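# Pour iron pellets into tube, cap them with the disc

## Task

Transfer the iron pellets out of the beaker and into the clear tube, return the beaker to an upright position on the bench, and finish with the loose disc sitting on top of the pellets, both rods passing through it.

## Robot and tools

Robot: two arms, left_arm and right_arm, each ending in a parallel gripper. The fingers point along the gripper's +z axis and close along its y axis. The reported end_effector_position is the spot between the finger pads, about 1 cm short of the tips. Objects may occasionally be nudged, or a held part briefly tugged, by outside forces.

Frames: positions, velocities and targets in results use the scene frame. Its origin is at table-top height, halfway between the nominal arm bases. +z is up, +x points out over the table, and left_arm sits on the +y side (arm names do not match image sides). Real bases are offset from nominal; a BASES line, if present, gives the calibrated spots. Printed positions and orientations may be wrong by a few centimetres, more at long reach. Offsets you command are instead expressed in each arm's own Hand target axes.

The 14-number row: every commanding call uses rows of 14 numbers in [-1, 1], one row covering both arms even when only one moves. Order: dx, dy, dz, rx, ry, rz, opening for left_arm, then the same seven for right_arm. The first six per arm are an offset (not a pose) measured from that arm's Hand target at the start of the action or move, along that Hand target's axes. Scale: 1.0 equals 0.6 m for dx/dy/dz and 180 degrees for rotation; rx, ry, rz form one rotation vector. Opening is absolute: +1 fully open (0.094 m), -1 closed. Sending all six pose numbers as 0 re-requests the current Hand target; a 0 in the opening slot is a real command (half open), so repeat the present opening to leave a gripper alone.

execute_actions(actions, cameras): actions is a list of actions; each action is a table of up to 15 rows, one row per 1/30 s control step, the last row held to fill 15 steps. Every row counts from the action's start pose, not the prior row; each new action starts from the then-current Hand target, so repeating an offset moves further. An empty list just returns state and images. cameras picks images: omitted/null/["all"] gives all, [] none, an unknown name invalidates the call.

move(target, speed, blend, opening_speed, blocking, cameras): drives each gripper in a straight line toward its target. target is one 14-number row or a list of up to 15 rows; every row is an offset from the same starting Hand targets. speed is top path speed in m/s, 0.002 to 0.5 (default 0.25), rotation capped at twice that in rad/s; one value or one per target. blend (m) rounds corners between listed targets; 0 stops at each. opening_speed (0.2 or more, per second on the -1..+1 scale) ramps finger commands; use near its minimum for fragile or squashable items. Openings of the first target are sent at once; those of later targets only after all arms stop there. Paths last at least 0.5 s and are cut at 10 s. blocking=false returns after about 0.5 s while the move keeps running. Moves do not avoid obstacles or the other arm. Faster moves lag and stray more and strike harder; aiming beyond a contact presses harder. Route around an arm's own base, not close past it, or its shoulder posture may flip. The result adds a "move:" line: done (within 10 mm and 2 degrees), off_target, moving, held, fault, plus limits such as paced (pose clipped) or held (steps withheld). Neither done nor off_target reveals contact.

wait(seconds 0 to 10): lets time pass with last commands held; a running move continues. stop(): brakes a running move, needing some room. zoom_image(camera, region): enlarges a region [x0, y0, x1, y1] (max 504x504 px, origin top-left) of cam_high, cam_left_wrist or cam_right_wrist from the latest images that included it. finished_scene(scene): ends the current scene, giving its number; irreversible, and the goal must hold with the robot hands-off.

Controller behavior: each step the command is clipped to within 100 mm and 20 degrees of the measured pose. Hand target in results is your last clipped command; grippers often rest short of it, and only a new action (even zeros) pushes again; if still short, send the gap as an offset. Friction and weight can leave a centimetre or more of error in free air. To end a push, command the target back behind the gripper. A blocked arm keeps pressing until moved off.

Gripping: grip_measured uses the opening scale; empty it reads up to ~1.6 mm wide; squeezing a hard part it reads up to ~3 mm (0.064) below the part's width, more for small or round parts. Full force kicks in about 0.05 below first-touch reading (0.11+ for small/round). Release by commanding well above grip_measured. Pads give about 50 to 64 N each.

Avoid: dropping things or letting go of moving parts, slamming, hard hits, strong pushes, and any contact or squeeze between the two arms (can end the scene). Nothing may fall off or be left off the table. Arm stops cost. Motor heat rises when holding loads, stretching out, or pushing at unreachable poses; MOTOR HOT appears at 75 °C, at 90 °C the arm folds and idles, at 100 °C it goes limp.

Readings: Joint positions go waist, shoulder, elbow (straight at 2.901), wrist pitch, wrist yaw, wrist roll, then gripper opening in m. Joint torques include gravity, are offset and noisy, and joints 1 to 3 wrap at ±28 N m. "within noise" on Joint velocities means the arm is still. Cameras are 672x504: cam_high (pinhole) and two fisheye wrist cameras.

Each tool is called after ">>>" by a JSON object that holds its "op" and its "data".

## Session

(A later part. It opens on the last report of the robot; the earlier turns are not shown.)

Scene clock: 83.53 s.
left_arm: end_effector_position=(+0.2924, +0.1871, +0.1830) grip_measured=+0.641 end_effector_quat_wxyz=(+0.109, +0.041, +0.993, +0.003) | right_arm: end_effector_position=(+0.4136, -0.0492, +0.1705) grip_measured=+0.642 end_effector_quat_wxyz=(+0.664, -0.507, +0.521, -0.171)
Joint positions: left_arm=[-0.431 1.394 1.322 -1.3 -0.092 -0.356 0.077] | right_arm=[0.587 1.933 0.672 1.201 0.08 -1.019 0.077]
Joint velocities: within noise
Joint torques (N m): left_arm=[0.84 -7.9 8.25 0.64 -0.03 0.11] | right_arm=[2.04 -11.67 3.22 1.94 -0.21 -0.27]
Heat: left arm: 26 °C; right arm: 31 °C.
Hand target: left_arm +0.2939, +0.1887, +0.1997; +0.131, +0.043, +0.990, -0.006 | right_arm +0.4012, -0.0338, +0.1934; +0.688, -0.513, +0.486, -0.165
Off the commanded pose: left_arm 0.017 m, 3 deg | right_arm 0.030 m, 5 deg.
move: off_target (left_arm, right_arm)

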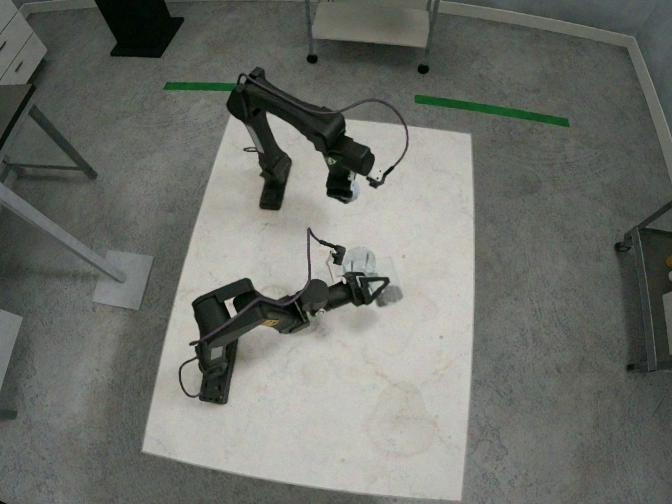

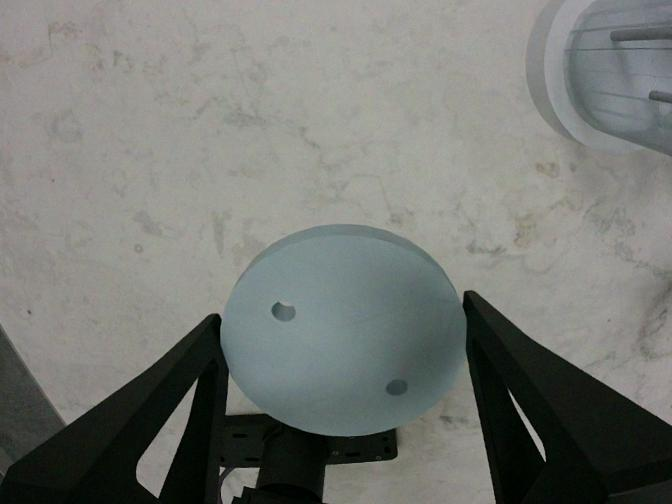

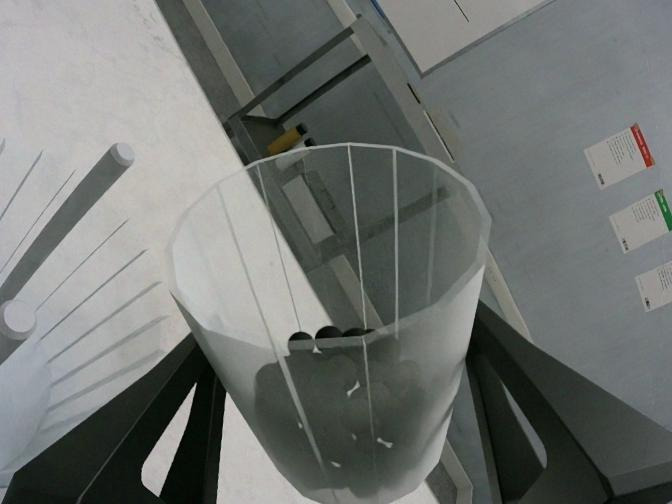

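>>> {"op": "move", "data": {"target": [0, 0, 0, 0, 0, 0, 0.45, -0.0043, 0.0025, -0.0267, -0.0111, -0.0192, 0, 0.48], "speed": 0.1}}

>>> {"op": "zoom_image", "data": {"camera": "cam_high", "region": [335, 235, 405, 305]}}

Scene clock: 101.73 s.
left_arm: end_effector_position=(+0.2924, +0.1871, +0.1830) grip_measured=+0.641 end_effector_quat_wxyz=(+0.109, +0.041, +0.993, +0.003) | right_arm: end_effector_position=(+0.3959, -0.0488, +0.1699) grip_measured=+0.642 end_effector_quat_wxyz=(+0.668, -0.527, +0.503, -0.151)
Joint positions: left_arm=[-0.431 1.394 1.322 -1.3 -0.092 -0.356 0.077] | right_arm=[0.583 1.894 0.609 1.223 0.01 -1.031 0.077]
Joint velocities: within noise
Joint torques (N m): left_arm=[0.72 -7.94 8.44 0.63 -0.03 0.06] | right_arm=[0.34 -11.64 2.89 1.97 -0.49 -0.12]
Heat: left arm: 27 °C; right arm: 32 °C.
Hand target: left_arm +0.2939, +0.1887, +0.1997; +0.131, +0.043, +0.990, -0.006 | right_arm +0.3861, -0.0400, +0.1934; +0.693, -0.530, +0.468, -0.141
Off the commanded pose: left_arm 0.017 m, 3 deg | right_arm 0.027 m, 5 deg.
move: off_target (left_arm, right_arm)

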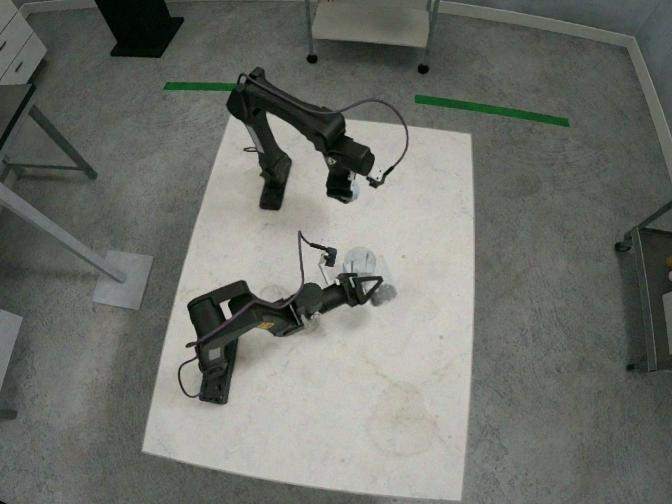

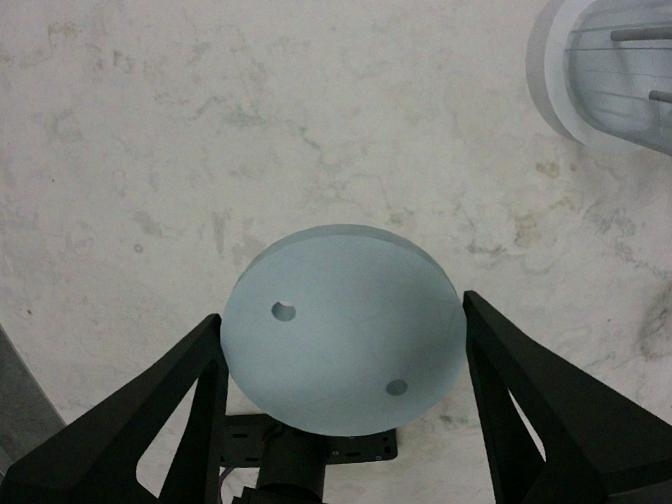

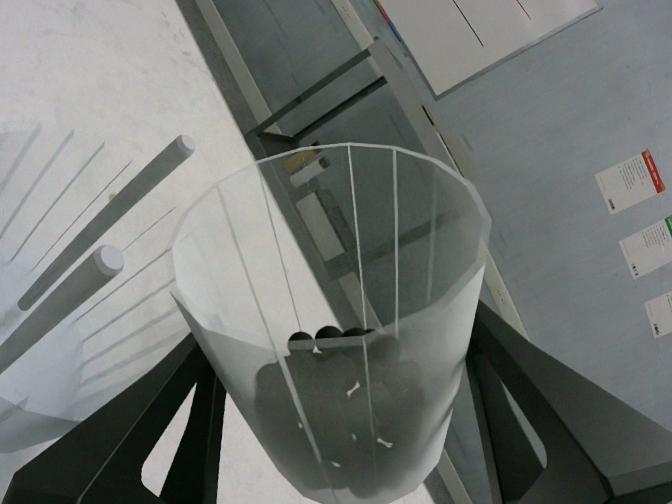

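Scaled by 7.200.

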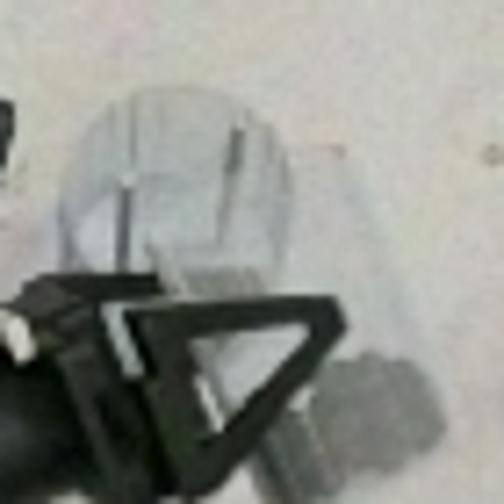

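>>> {"op": "move", "data": {"target": [0, 0, 0, 0, 0, 0, 0.45, -0.0193, -0.0152, -0.005, 0, 0, -0.0833, 0.48], "speed": 0.1}}

>>> {"op": "zoom_image", "data": {"camera": "cam_high", "region": [335, 235, 405, 305]}}

Scene clock: 107.13 s.
left_arm: end_effector_position=(+0.2924, +0.1871, +0.1830) grip_measured=+0.641 end_effector_quat_wxyz=(+0.109, +0.041, +0.993, +0.003) | right_arm: end_effector_position=(+0.3865, -0.0428, +0.1753) grip_measured=+0.642 end_effector_quat_wxyz=(+0.643, -0.599, +0.423, -0.222)
Joint positions: left_arm=[-0.431 1.394 1.322 -1.3 -0.092 -0.356 0.077] | right_arm=[0.595 1.845 0.599 1.171 -0.015 -1.289 0.077]
Joint velocities: within noise
Joint torques (N m): left_arm=[0.85 -7.87 8.62 0.66 0 0.11] | right_arm=[0.65 -12.78 3.77 1.82 -0.08 -0.14]
Heat: left arm: 27 °C; right arm: 32 °C.
Hand target: left_arm +0.2939, +0.1887, +0.1997; +0.131, +0.043, +0.990, -0.006 | right_arm +0.3804, -0.0374, +0.2071; +0.669, -0.586, +0.395, -0.230
Off the commanded pose: left_arm 0.017 m, 3 deg | right_arm 0.033 m, 5 deg.
move: off_target (left_arm, right_arm)

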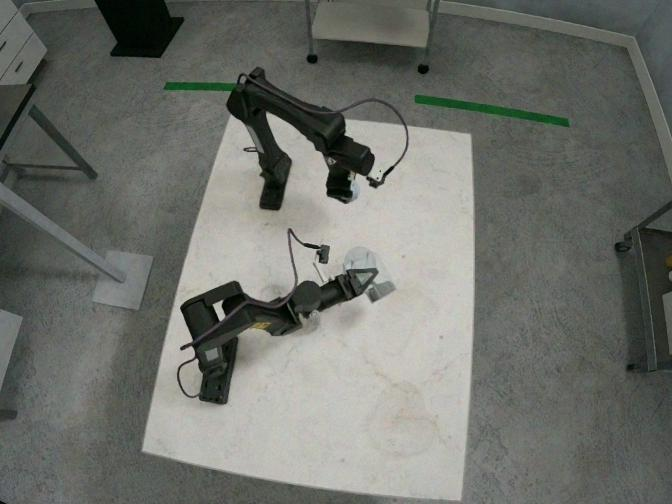

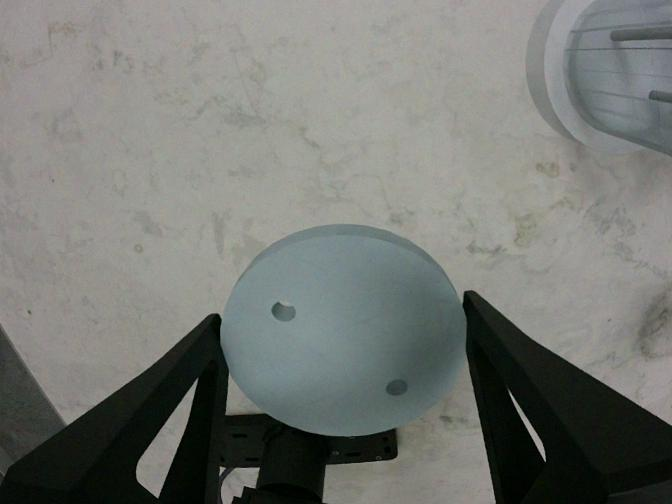

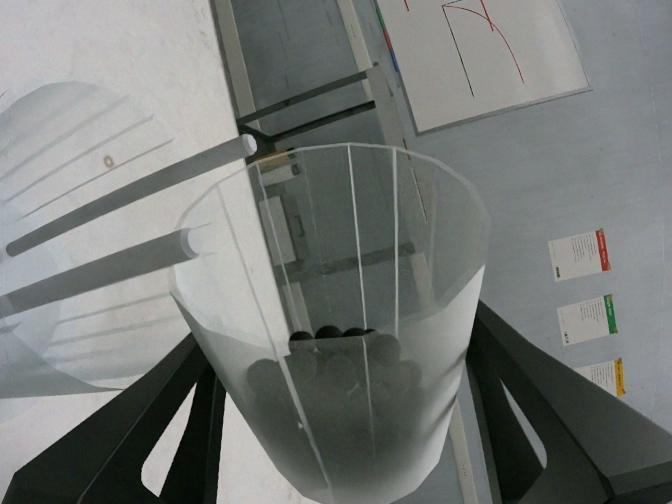

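Scaled by 7.200.

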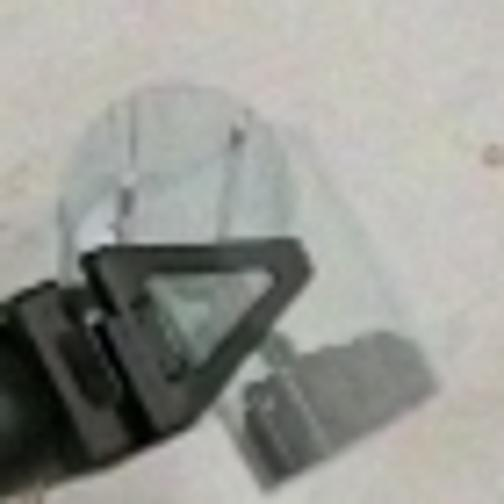

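>>> {"op": "move", "data": {"target": [0, 0, 0, 0, 0, 0, 0.45, 0.0137, -0.0261, 0, 0, 0, 0, 0.48], "speed": 0.1}}

>>> {"op": "zoom_image", "data": {"camera": "cam_high", "region": [335, 235, 405, 305]}}

Scene clock: 111.53 s.
left_arm: end_effector_position=(+0.2924, +0.1871, +0.1830) grip_measured=+0.641 end_effector_quat_wxyz=(+0.109, +0.041, +0.993, +0.003) | right_arm: end_effector_position=(+0.3864, -0.0483, +0.1781) grip_measured=+0.642 end_effector_quat_wxyz=(+0.634, -0.611, +0.425, -0.213)
Joint positions: left_arm=[-0.431 1.394 1.322 -1.3 -0.092 -0.356 0.077] | right_arm=[0.571 1.795 0.599 1.089 -0.055 -1.294 0.077]
Joint velocities: within noise
Joint torques (N m): left_arm=[0.68 -7.8 8.39 0.59 0.01 0.07] | right_arm=[-0.47 -12.56 5.07 1.97 -0.08 -0.13]
Heat: left arm: 28 °C; right arm: 32 °C.
Hand target: left_arm +0.2939, +0.1887, +0.1997; +0.131, +0.043, +0.990, -0.006 | right_arm +0.3876, -0.0470, +0.2201; +0.669, -0.586, +0.395, -0.230
Off the commanded pose: left_arm 0.017 m, 3 deg | right_arm 0.042 m, 6 deg.
move: off_target (left_arm, right_arm)

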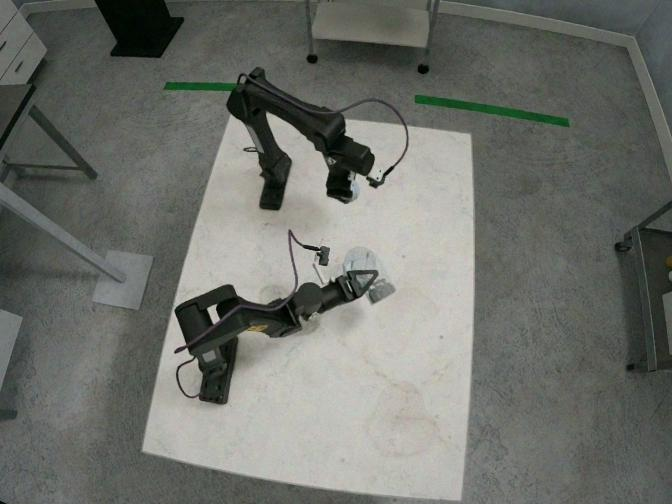

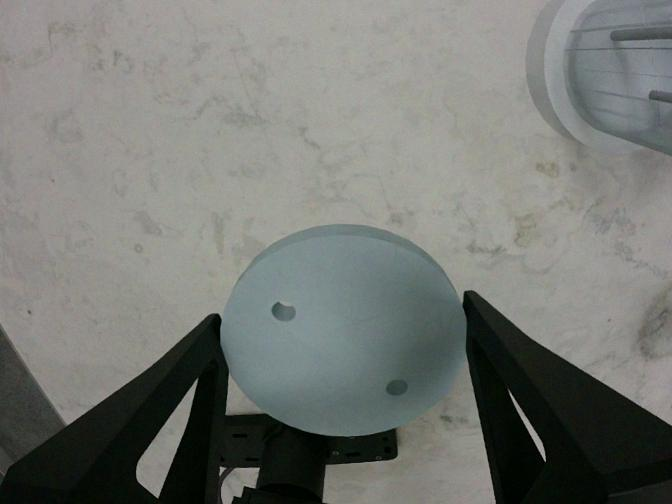

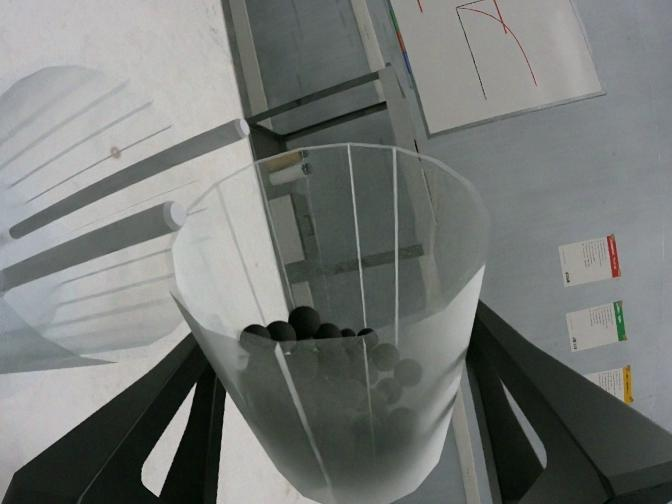

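Scaled by 7.200.

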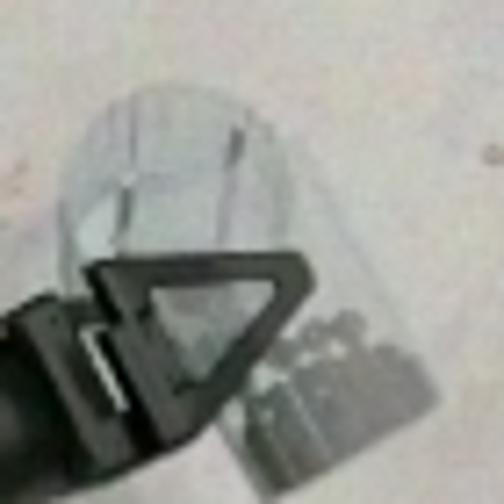

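>>> {"op": "move", "data": {"target": [0, 0, 0, 0, 0, 0, 0.45, 0.0005, -0.0174, 0.0083, 0, 0, -0.0389, 0.48], "speed": 0.1}}

>>> {"op": "zoom_image", "data": {"camera": "cam_high", "region": [335, 235, 405, 305]}}

Scene clock: 114.83 s.
left_arm: end_effector_position=(+0.2924, +0.1871, +0.1830) grip_measured=+0.641 end_effector_quat_wxyz=(+0.109, +0.041, +0.993, +0.003) | right_arm: end_effector_position=(+0.3838, -0.0484, +0.1766) grip_measured=+0.641 end_effector_quat_wxyz=(+0.611, -0.644, +0.390, -0.244)
Joint positions: left_arm=[-0.431 1.394 1.322 -1.3 -0.092 -0.356 0.077] | right_arm=[0.571 1.769 0.599 1.036 -0.062 -1.415 0.077]
Joint velocities: within noise
Joint torques (N m): left_arm=[0.75 -8.02 8.23 0.63 0.02 0.05] | right_arm=[-0.69 -12.77 7.5 2 -0.12 -0.16]
Heat: left arm: 28 °C; right arm: 33 °C.
Hand target: left_arm +0.2939, +0.1887, +0.1997; +0.131, +0.043, +0.990, -0.006 | right_arm +0.3934, -0.0464, +0.2301; +0.653, -0.610, +0.358, -0.271
Off the commanded pose: left_arm 0.017 m, 3 deg | right_arm 0.054 m, 8 deg.
move: off_target (left_arm, right_arm)

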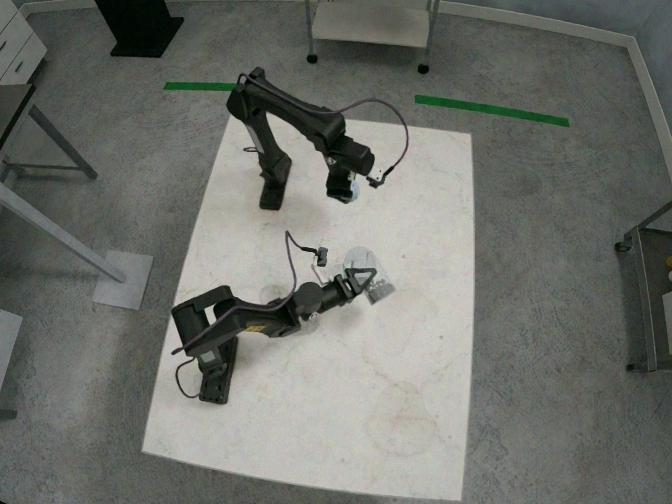

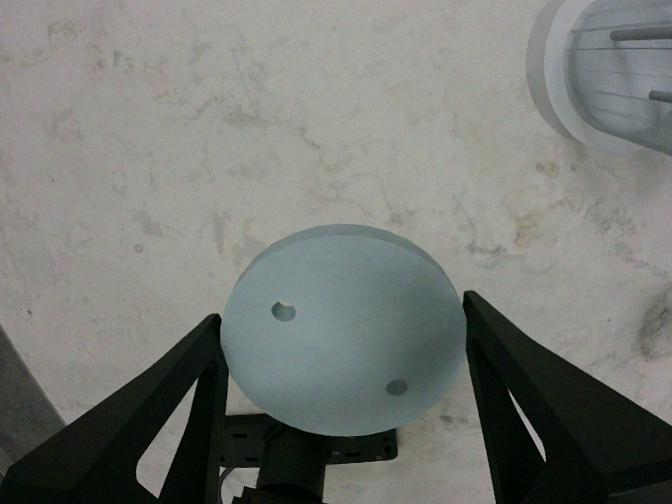

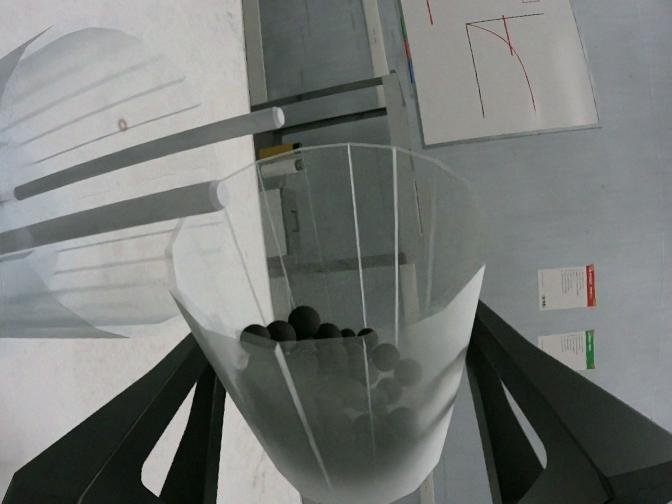

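Scaled by 7.200.

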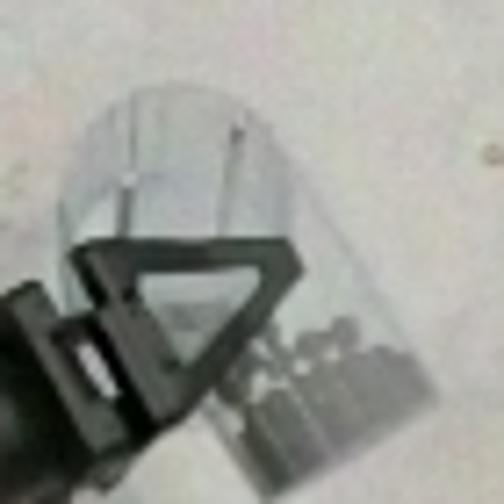

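>>> {"op": "move", "data": {"target": [0, 0, 0, 0, 0, 0, 0.45, 0.0022, -0.0205, 0, 0, 0, 0, 0.48], "speed": 0.06}}

>>> {"op": "zoom_image", "data": {"camera": "cam_high", "region": [335, 235, 405, 305]}}

Scene clock: 119.37 s.
left_arm: end_effector_position=(+0.2924, +0.1871, +0.1830) grip_measured=+0.641 end_effector_quat_wxyz=(+0.109, +0.041, +0.993, +0.003) | right_arm: end_effector_position=(+0.3880, -0.0512, +0.1902) grip_measured=+0.641 end_effector_quat_wxyz=(+0.612, -0.642, +0.390, -0.246)
Joint positions: left_arm=[-0.431 1.394 1.322 -1.3 -0.092 -0.356 0.077] | right_arm=[0.557 1.726 0.622 0.974 -0.073 -1.416 0.077]
Joint velocities: within noise
Joint torques (N m): left_arm=[0.47 -7.82 8.31 0.68 0.02 0.09] | right_arm=[-0.59 -12.23 7.49 1.96 -0.08 -0.16]
Heat: left arm: 28 °C; right arm: 33 °C.
Hand target: left_arm +0.2939, +0.1887, +0.1997; +0.131, +0.043, +0.990, -0.006 | right_arm +0.3952, -0.0488, +0.2421; +0.653, -0.610, +0.358, -0.271
Off the commanded pose: left_arm 0.017 m, 3 deg | right_arm 0.053 m, 8 deg.
move: off_target (left_arm, right_arm)

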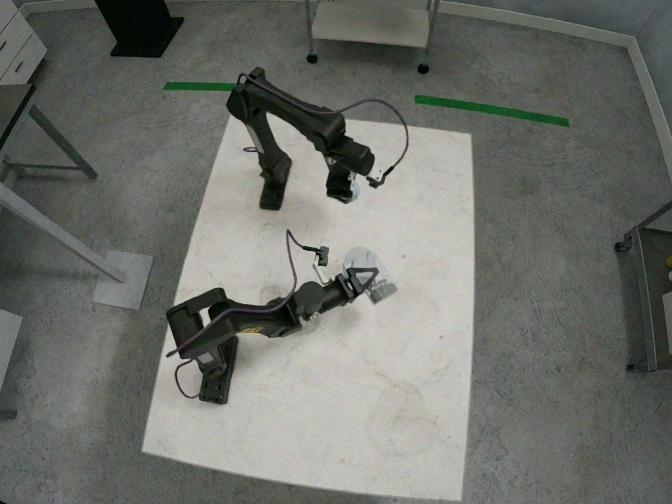

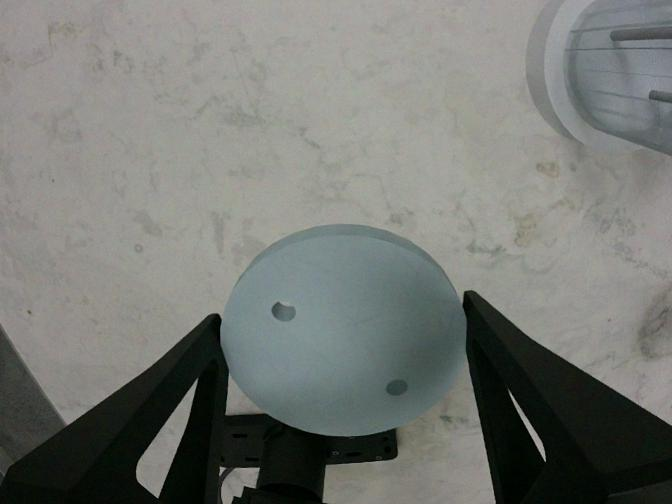

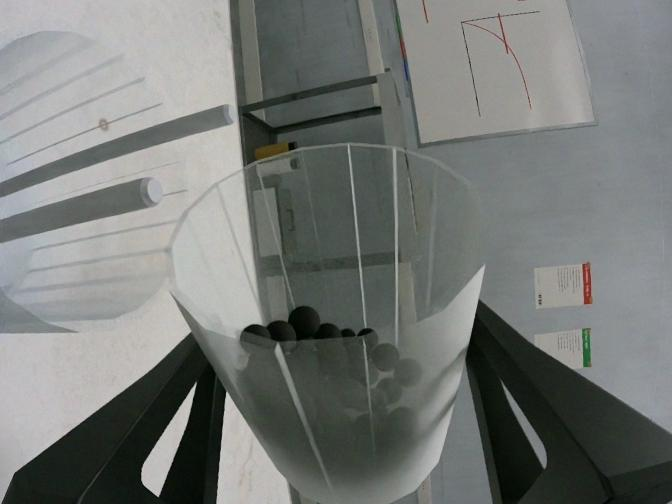

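Scaled by 7.200.

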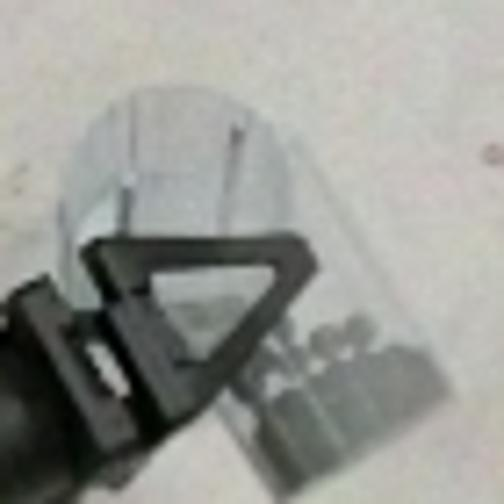

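>>> {"op": "move", "data": {"target": [0, 0, 0, 0, 0, 0, 0.45, -0.0116, 0.0016, 0.0067, 0, 0, -0.0556, 0.48], "speed": 0.1}}

>>> {"op": "zoom_image", "data": {"camera": "cam_high", "region": [335, 235, 405, 305]}}

Scene clock: 123.17 s.
left_arm: end_effector_position=(+0.2924, +0.1871, +0.1830) grip_measured=+0.641 end_effector_quat_wxyz=(+0.109, +0.041, +0.993, +0.003) | right_arm: end_effector_position=(+0.3884, -0.0477, +0.1938) grip_measured=+0.641 end_effector_quat_wxyz=(-0.591, +0.672, -0.330, +0.301)
Joint positions: left_arm=[-0.431 1.394 1.322 -1.3 -0.092 -0.356 0.077] | right_arm=[0.566 1.726 0.632 0.971 -0.064 -1.593 0.077]
Joint velocities: within noise
Joint torques (N m): left_arm=[0.59 -7.94 8.4 0.57 0.04 0.12] | right_arm=[0.64 -11.49 7.99 1.95 0.06 -0.07]
Heat: left arm: 28 °C; right arm: 33 °C.
Hand target: left_arm +0.2939, +0.1887, +0.1997; +0.131, +0.043, +0.990, -0.006 | right_arm +0.3942, -0.0407, +0.2421; -0.627, +0.638, -0.304, +0.327
Off the commanded pose: left_arm 0.017 m, 3 deg | right_arm 0.049 m, 7 deg.
move: off_target (left_arm, right_arm)

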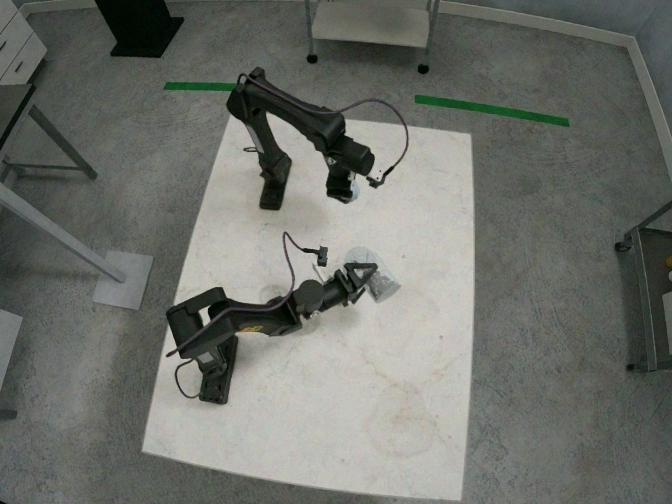

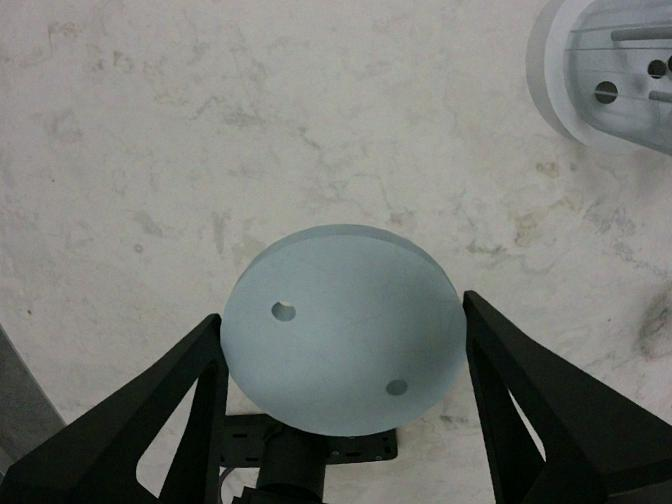

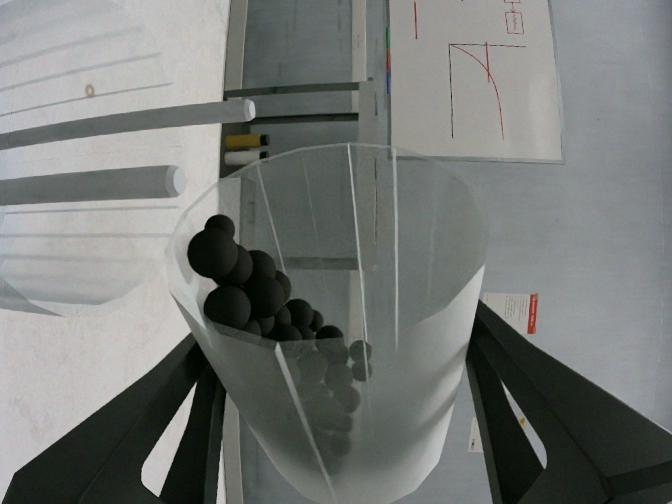

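Scaled by 7.200.

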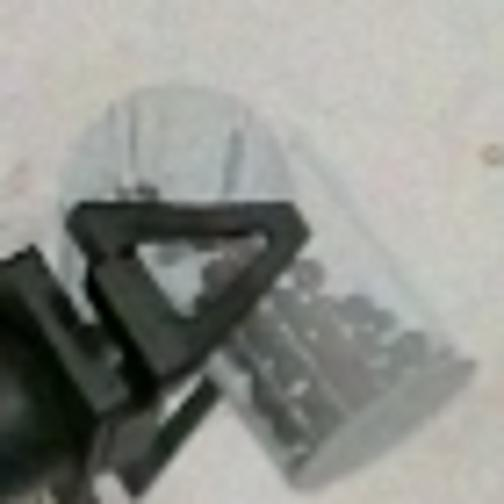

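>>> {"op": "move", "data": {"target": [0, 0, 0, 0, 0, 0, 0.45, -0.02, -0.004, 0.0033, 0, 0, -0.0556, 0.48], "speed": 0.08}}

>>> {"op": "zoom_image", "data": {"camera": "cam_high", "region": [335, 235, 405, 305]}}

Scene clock: 126.30 s.
left_arm: end_effector_position=(+0.2924, +0.1871, +0.1830) grip_measured=+0.641 end_effector_quat_wxyz=(+0.109, +0.041, +0.993, +0.003) | right_arm: end_effector_position=(+0.3874, -0.0375, +0.2026) grip_measured=+0.641 end_effector_quat_wxyz=(-0.564, +0.694, -0.264, +0.362)
Joint positions: left_arm=[-0.431 1.394 1.322 -1.3 -0.092 -0.356 0.077] | right_arm=[0.6 1.726 0.655 0.968 -0.024 -1.78 0.077]
Joint velocities: within noise
Joint torques (N m): left_arm=[0.77 -7.76 8.39 0.61 0.01 0.04] | right_arm=[0.62 -11.34 7.02 1.89 0.06 0]
Heat: left arm: 28 °C; right arm: 32 °C.
Hand target: left_arm +0.2939, +0.1887, +0.1997; +0.131, +0.043, +0.990, -0.006 | right_arm +0.3885, -0.0299, +0.2441; -0.596, +0.662, -0.247, +0.380
Off the commanded pose: left_arm 0.017 m, 3 deg | right_arm 0.042 m, 6 deg.
move: off_target (left_arm, right_arm)

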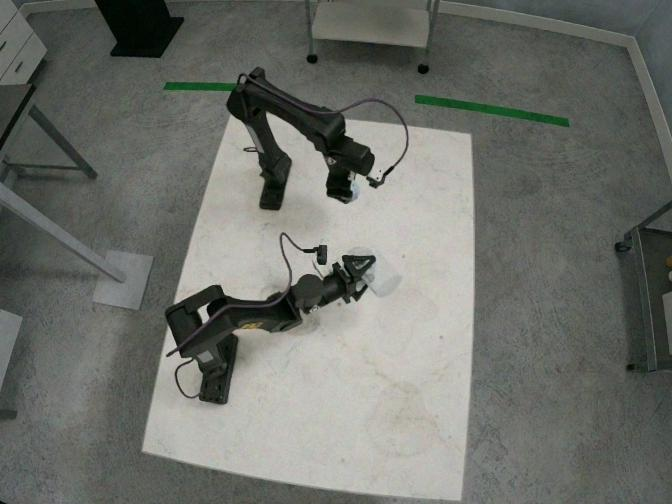

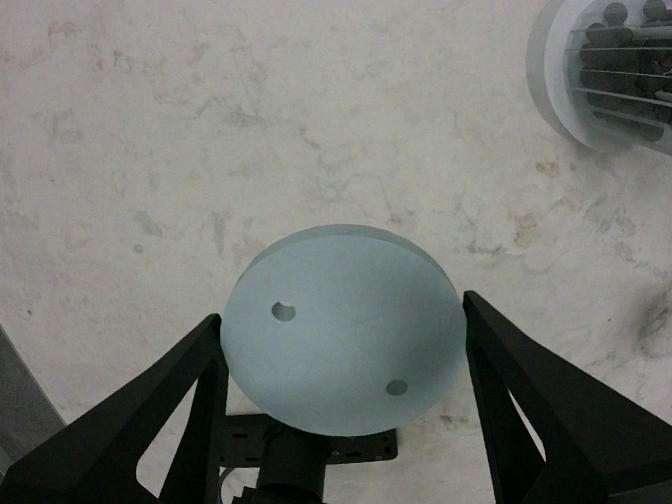

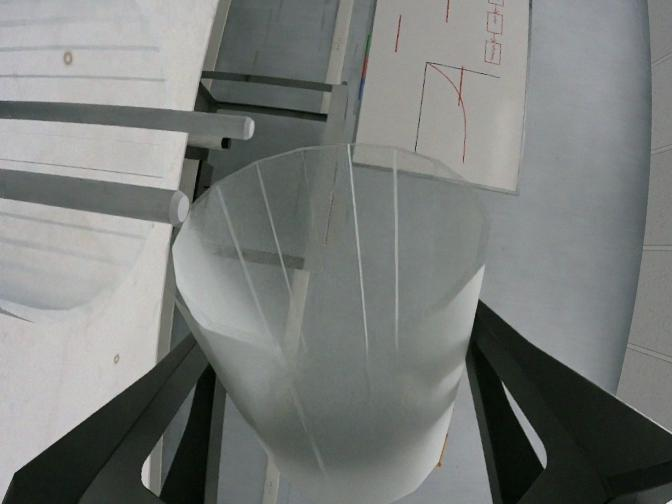

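Scaled by 7.200.

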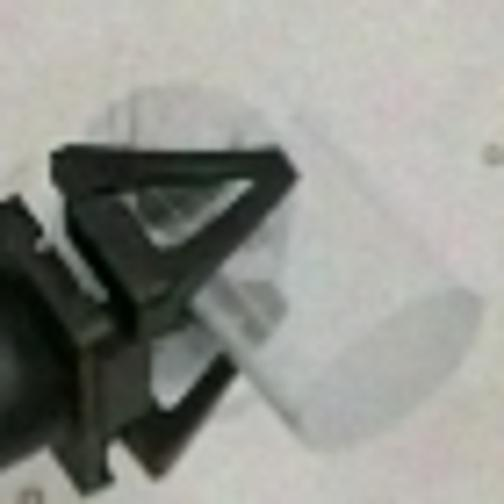

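>>> {"op": "move", "data": {"target": [[0, 0, 0, 0, 0, 0, 0.45, 0.0668, 0.0057, 0, 0, 0, 0, 0.48], [0, 0, 0, 0, 0, 0, 0.45, 0.163, 0.0347, 0, 0, 0, 0.2333, 0.48], [0, 0, 0, 0, 0, 0, 0.45, 0.2123, 0.1347, -0.1097, 0, 0, 0.5667, 0.48]], "speed": 0.18, "blend": 0.02}}

Scene clock: 135.53 s.
left_arm: end_effector_position=(+0.2924, +0.1871, +0.1830) grip_measured=+0.641 end_effector_quat_wxyz=(+0.109, +0.041, +0.993, +0.003) | right_arm: end_effector_position=(+0.4219, -0.1828, +0.1856) grip_measured=+0.642 end_effector_quat_wxyz=(+0.659, -0.224, +0.684, +0.219)
Joint positions: left_arm=[-0.431 1.394 1.322 -1.3 -0.092 -0.356 0.077] | right_arm=[0.083 1.798 0.534 1.221 -0.542 -0.017 0.077]
Joint velocities: within noise
Joint torques (N m): left_arm=[0.54 -8.01 8.49 0.65 0.05 0.05] | right_arm=[-0.55 -6.12 3.19 2.1 -0.1 0.18]
Heat: left arm: 28 °C; right arm: 32 °C.
Hand target: left_arm +0.2939, +0.1887, +0.1997; +0.131, +0.043, +0.990, -0.006 | right_arm +0.4212, -0.1825, +0.1917; +0.671, -0.225, +0.670, +0.224
Off the commanded pose: left_arm 0.017 m, 3 deg | right_arm 0.006 m, 2 deg.
move: off_target (left_arm)

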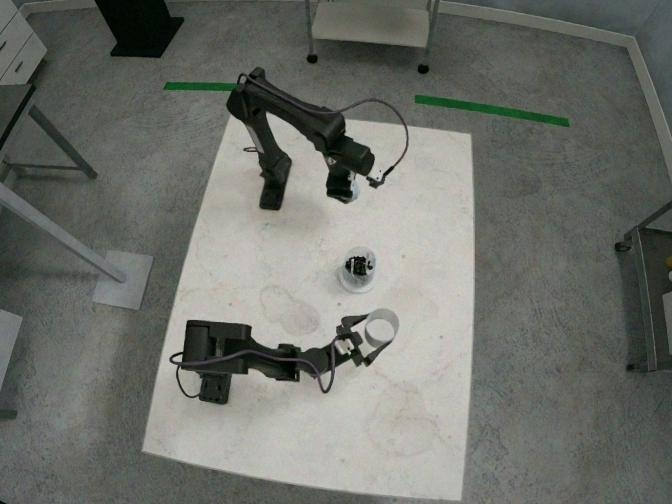

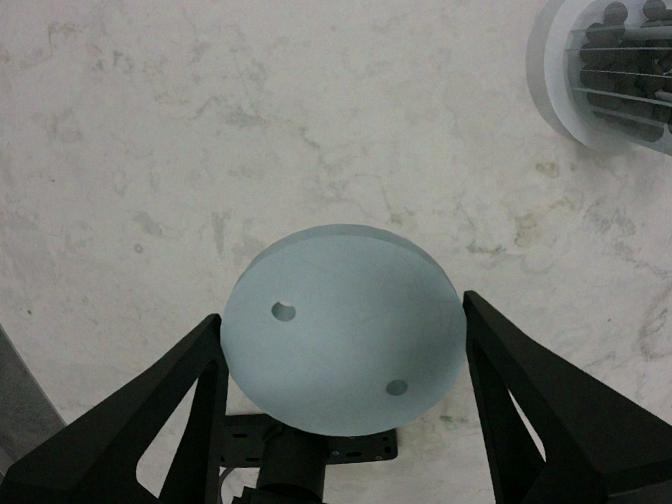

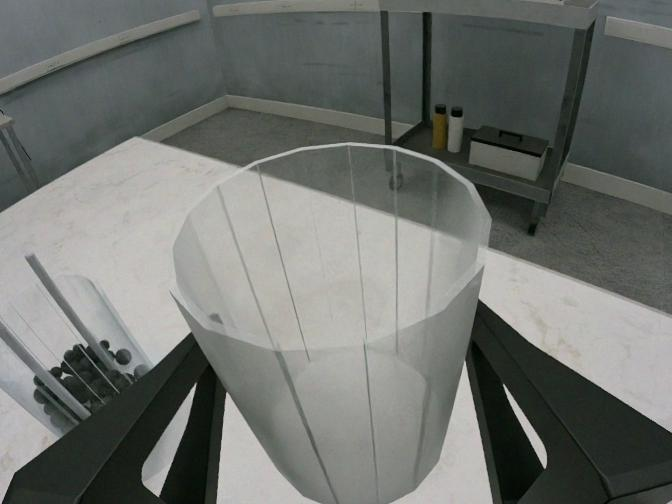

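>>> {"op": "move", "data": {"target": [0, 0, 0, 0, 0, 0, 0.45, 0.1795, 0, 0, 0, 0, 0, 0.48], "speed": 0.12}}

>>> {"op": "zoom_image", "data": {"camera": "cam_high", "region": [310, 225, 430, 345]}}

Scene clock: 139.67 s.
left_arm: end_effector_position=(+0.2924, +0.1871, +0.1830) grip_measured=+0.641 end_effector_quat_wxyz=(+0.109, +0.041, +0.993, +0.003) | right_arm: end_effector_position=(+0.4219, -0.1819, +0.0888) grip_measured=+0.642 end_effector_quat_wxyz=(+0.636, -0.241, +0.701, +0.218)
Joint positions: left_arm=[-0.431 1.394 1.322 -1.3 -0.092 -0.356 0.077] | right_arm=[0.075 2.217 0.545 1.556 -0.57 -0.063 0.077]
Joint velocities: within noise
Joint torques (N m): left_arm=[0.77 -7.62 8.32 0.67 0.03 0.06] | right_arm=[-0.53 -7.62 1.74 1.57 -0.1 -0.08]
Heat: left arm: 28 °C; right arm: 31 °C.
Hand target: left_arm +0.2939, +0.1887, +0.1997; +0.131, +0.043, +0.990, -0.006 | right_arm +0.4213, -0.1825, +0.0840; +0.671, -0.225, +0.670, +0.224
Off the commanded pose: left_arm 0.017 m, 3 deg | right_arm 0.005 m, 6 deg.
joint sent to its limit (right arm) — joint 4 (wrist pitch), upper limit. The joint targets are off in position and orientation.
move: off_target (left_arm, right_arm)

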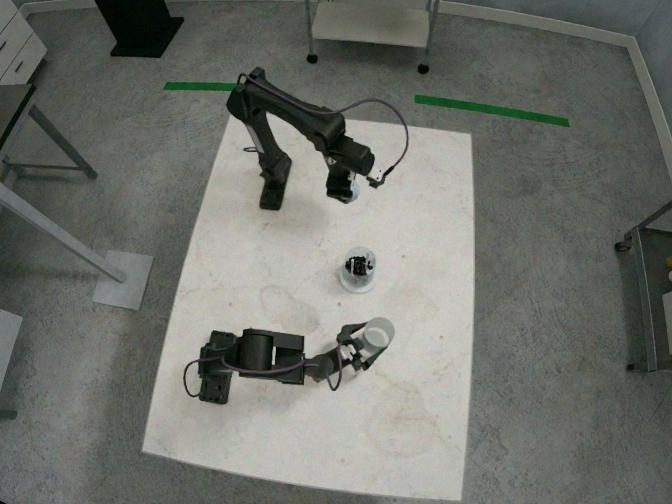

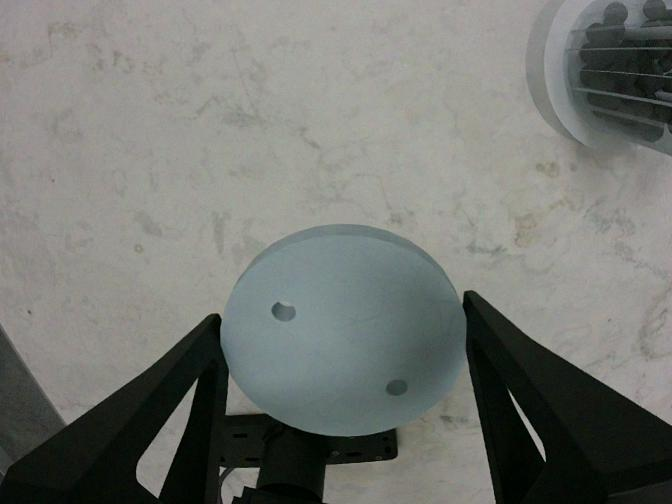

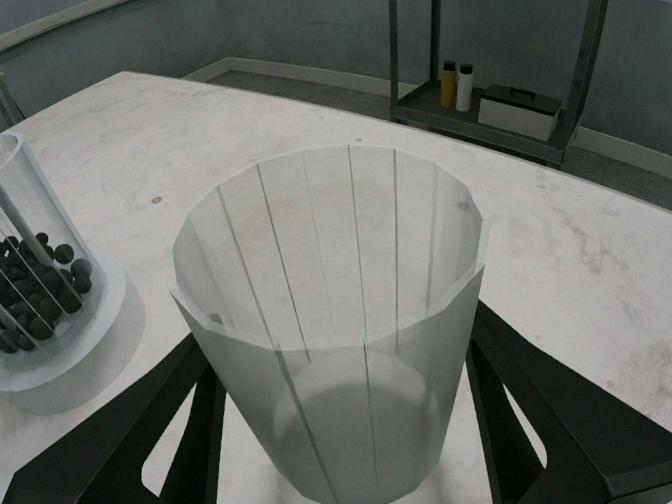

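Scaled by 4.200.

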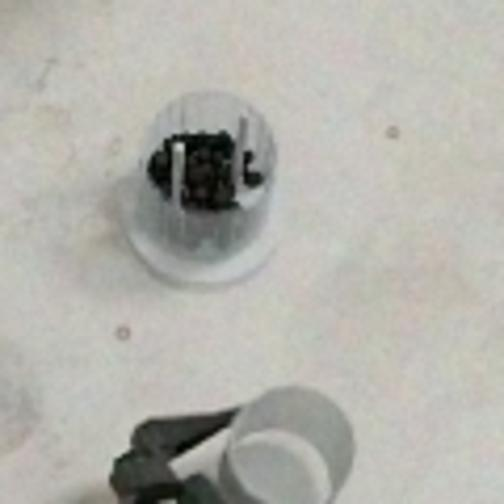

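>>> {"op": "move", "data": {"target": [0, 0, 0, 0, 0, 0, 0.45, 0, 0, 0, -0.1833, 0, 0, 0.48], "speed": 0.15}}

>>> {"op": "zoom_image", "data": {"camera": "cam_high", "region": [310, 265, 430, 385]}}

Scene clock: 145.53 s.
left_arm: end_effector_position=(+0.2924, +0.1871, +0.1830) grip_measured=+0.641 end_effector_quat_wxyz=(+0.109, +0.041, +0.993, +0.003) | right_arm: end_effector_position=(+0.4179, -0.1801, +0.0890) grip_measured=+0.642 end_effector_quat_wxyz=(+0.585, -0.411, +0.575, +0.399)
Joint positions: left_arm=[-0.431 1.394 1.322 -1.3 -0.092 -0.356 0.077] | right_arm=[-0.101 2.407 0.887 1.524 -1.308 -0.019 0.077]
Joint velocities: within noise
Joint torques (N m): left_arm=[0.72 -8.08 8.29 0.62 -0.02 0.08] | right_arm=[-0.65 -8.64 3.67 1.16 -0.08 0.15]
Heat: left arm: 28 °C; right arm: 31 °C.
Hand target: left_arm +0.2939, +0.1887, +0.1997; +0.131, +0.043, +0.990, -0.006 | right_arm +0.4213, -0.1825, +0.0840; +0.579, -0.406, +0.579, +0.405
Off the commanded pose: left_arm 0.017 m, 3 deg | right_arm 0.007 m, 1 deg.
move: off_target (left_arm)

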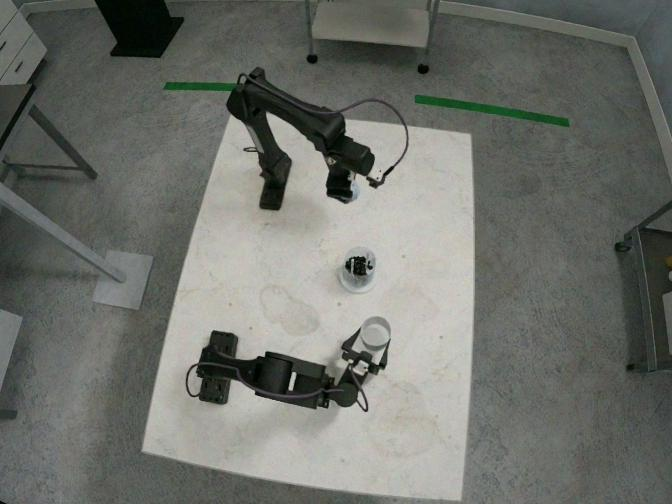

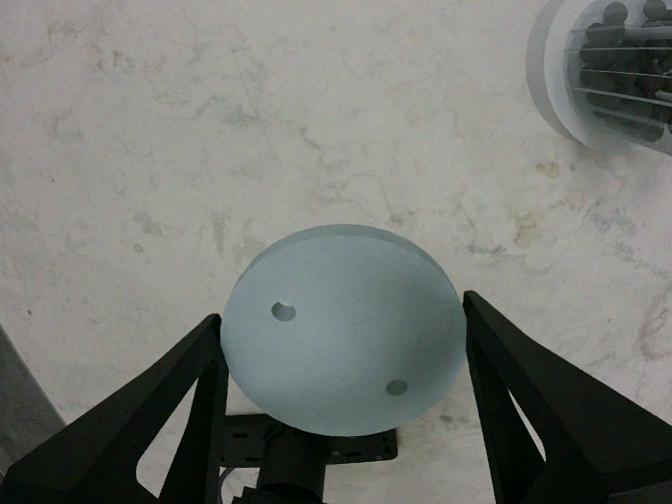

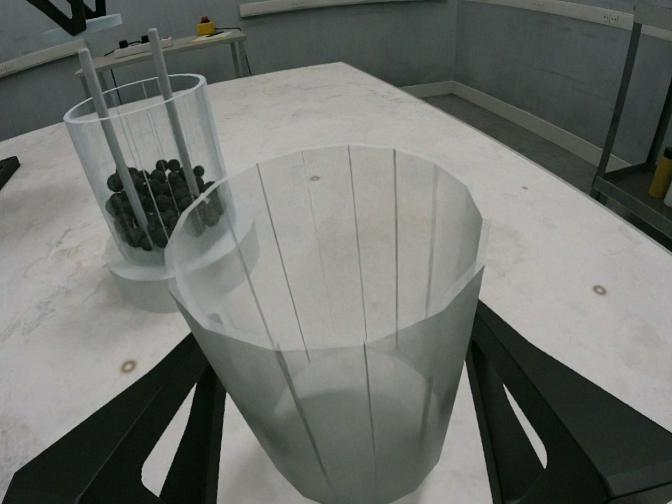

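Scaled by 4.200.

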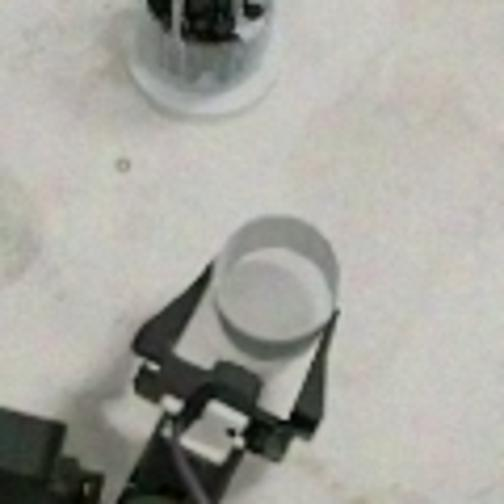

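>>> {"op": "move", "data": {"target": [0, 0, 0, 0, 0, 0, 0.45, 0.0275, -0.0392, 0.0143, 0, 0, 0, 0.48], "speed": 0.06, "cameras": ["cam_right_wrist", "cam_high"]}}

Scene clock: 147.57 s.
left_arm: end_effector_position=(+0.2924, +0.1871, +0.1830) grip_measured=+0.641 end_effector_quat_wxyz=(+0.109, +0.041, +0.993, +0.003) | right_arm: end_effector_position=(+0.4416, -0.1819, +0.0738) grip_measured=+0.642 end_effector_quat_wxyz=(+0.586, -0.415, +0.571, +0.398)
Joint positions: left_arm=[-0.431 1.394 1.322 -1.3 -0.092 -0.356 0.077] | right_arm=[-0.101 2.502 1.019 1.499 -1.314 -0.016 0.077]
Joint velocities: within noise
Joint torques (N m): left_arm=[0.73 -7.71 8.24 0.65 0.03 0.05] | right_arm=[-0.21 -9.51 3.93 0.99 0.02 0.15]
Heat: left arm: 28 °C; right arm: 31 °C.
Hand target: left_arm +0.2939, +0.1887, +0.1997; +0.131, +0.043, +0.990, -0.006 | right_arm +0.4463, -0.1825, +0.0675; +0.579, -0.406, +0.579, +0.405
Off the commanded pose: left_arm 0.017 m, 3 deg | right_arm 0.008 m, 2 deg.
move: off_target (left_arm)
Images, in order (width x height): cam_high 672x504, cam_right_wrist 672x504.

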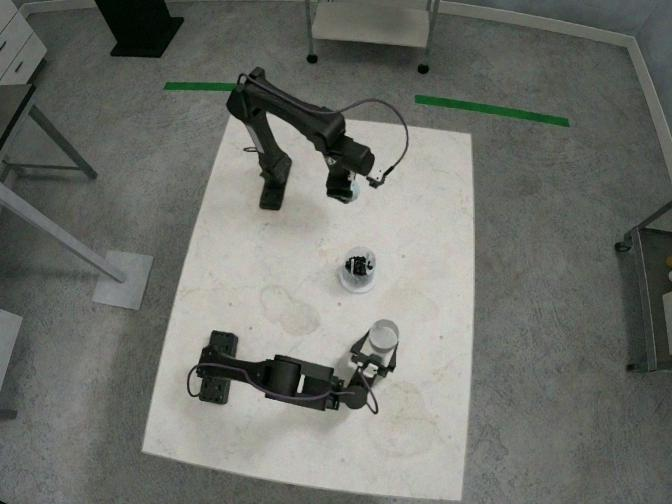

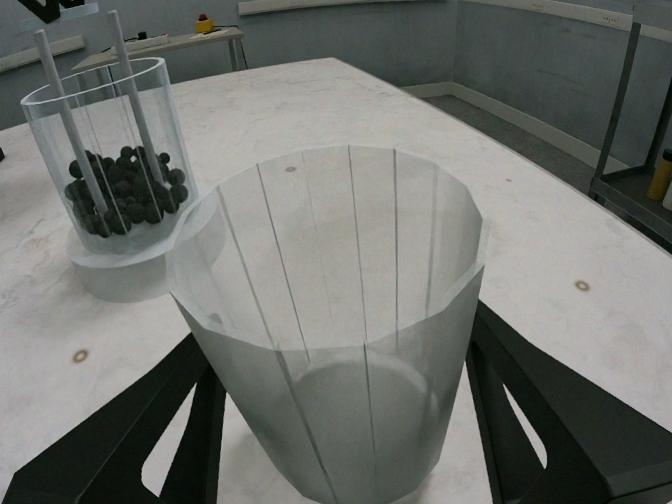

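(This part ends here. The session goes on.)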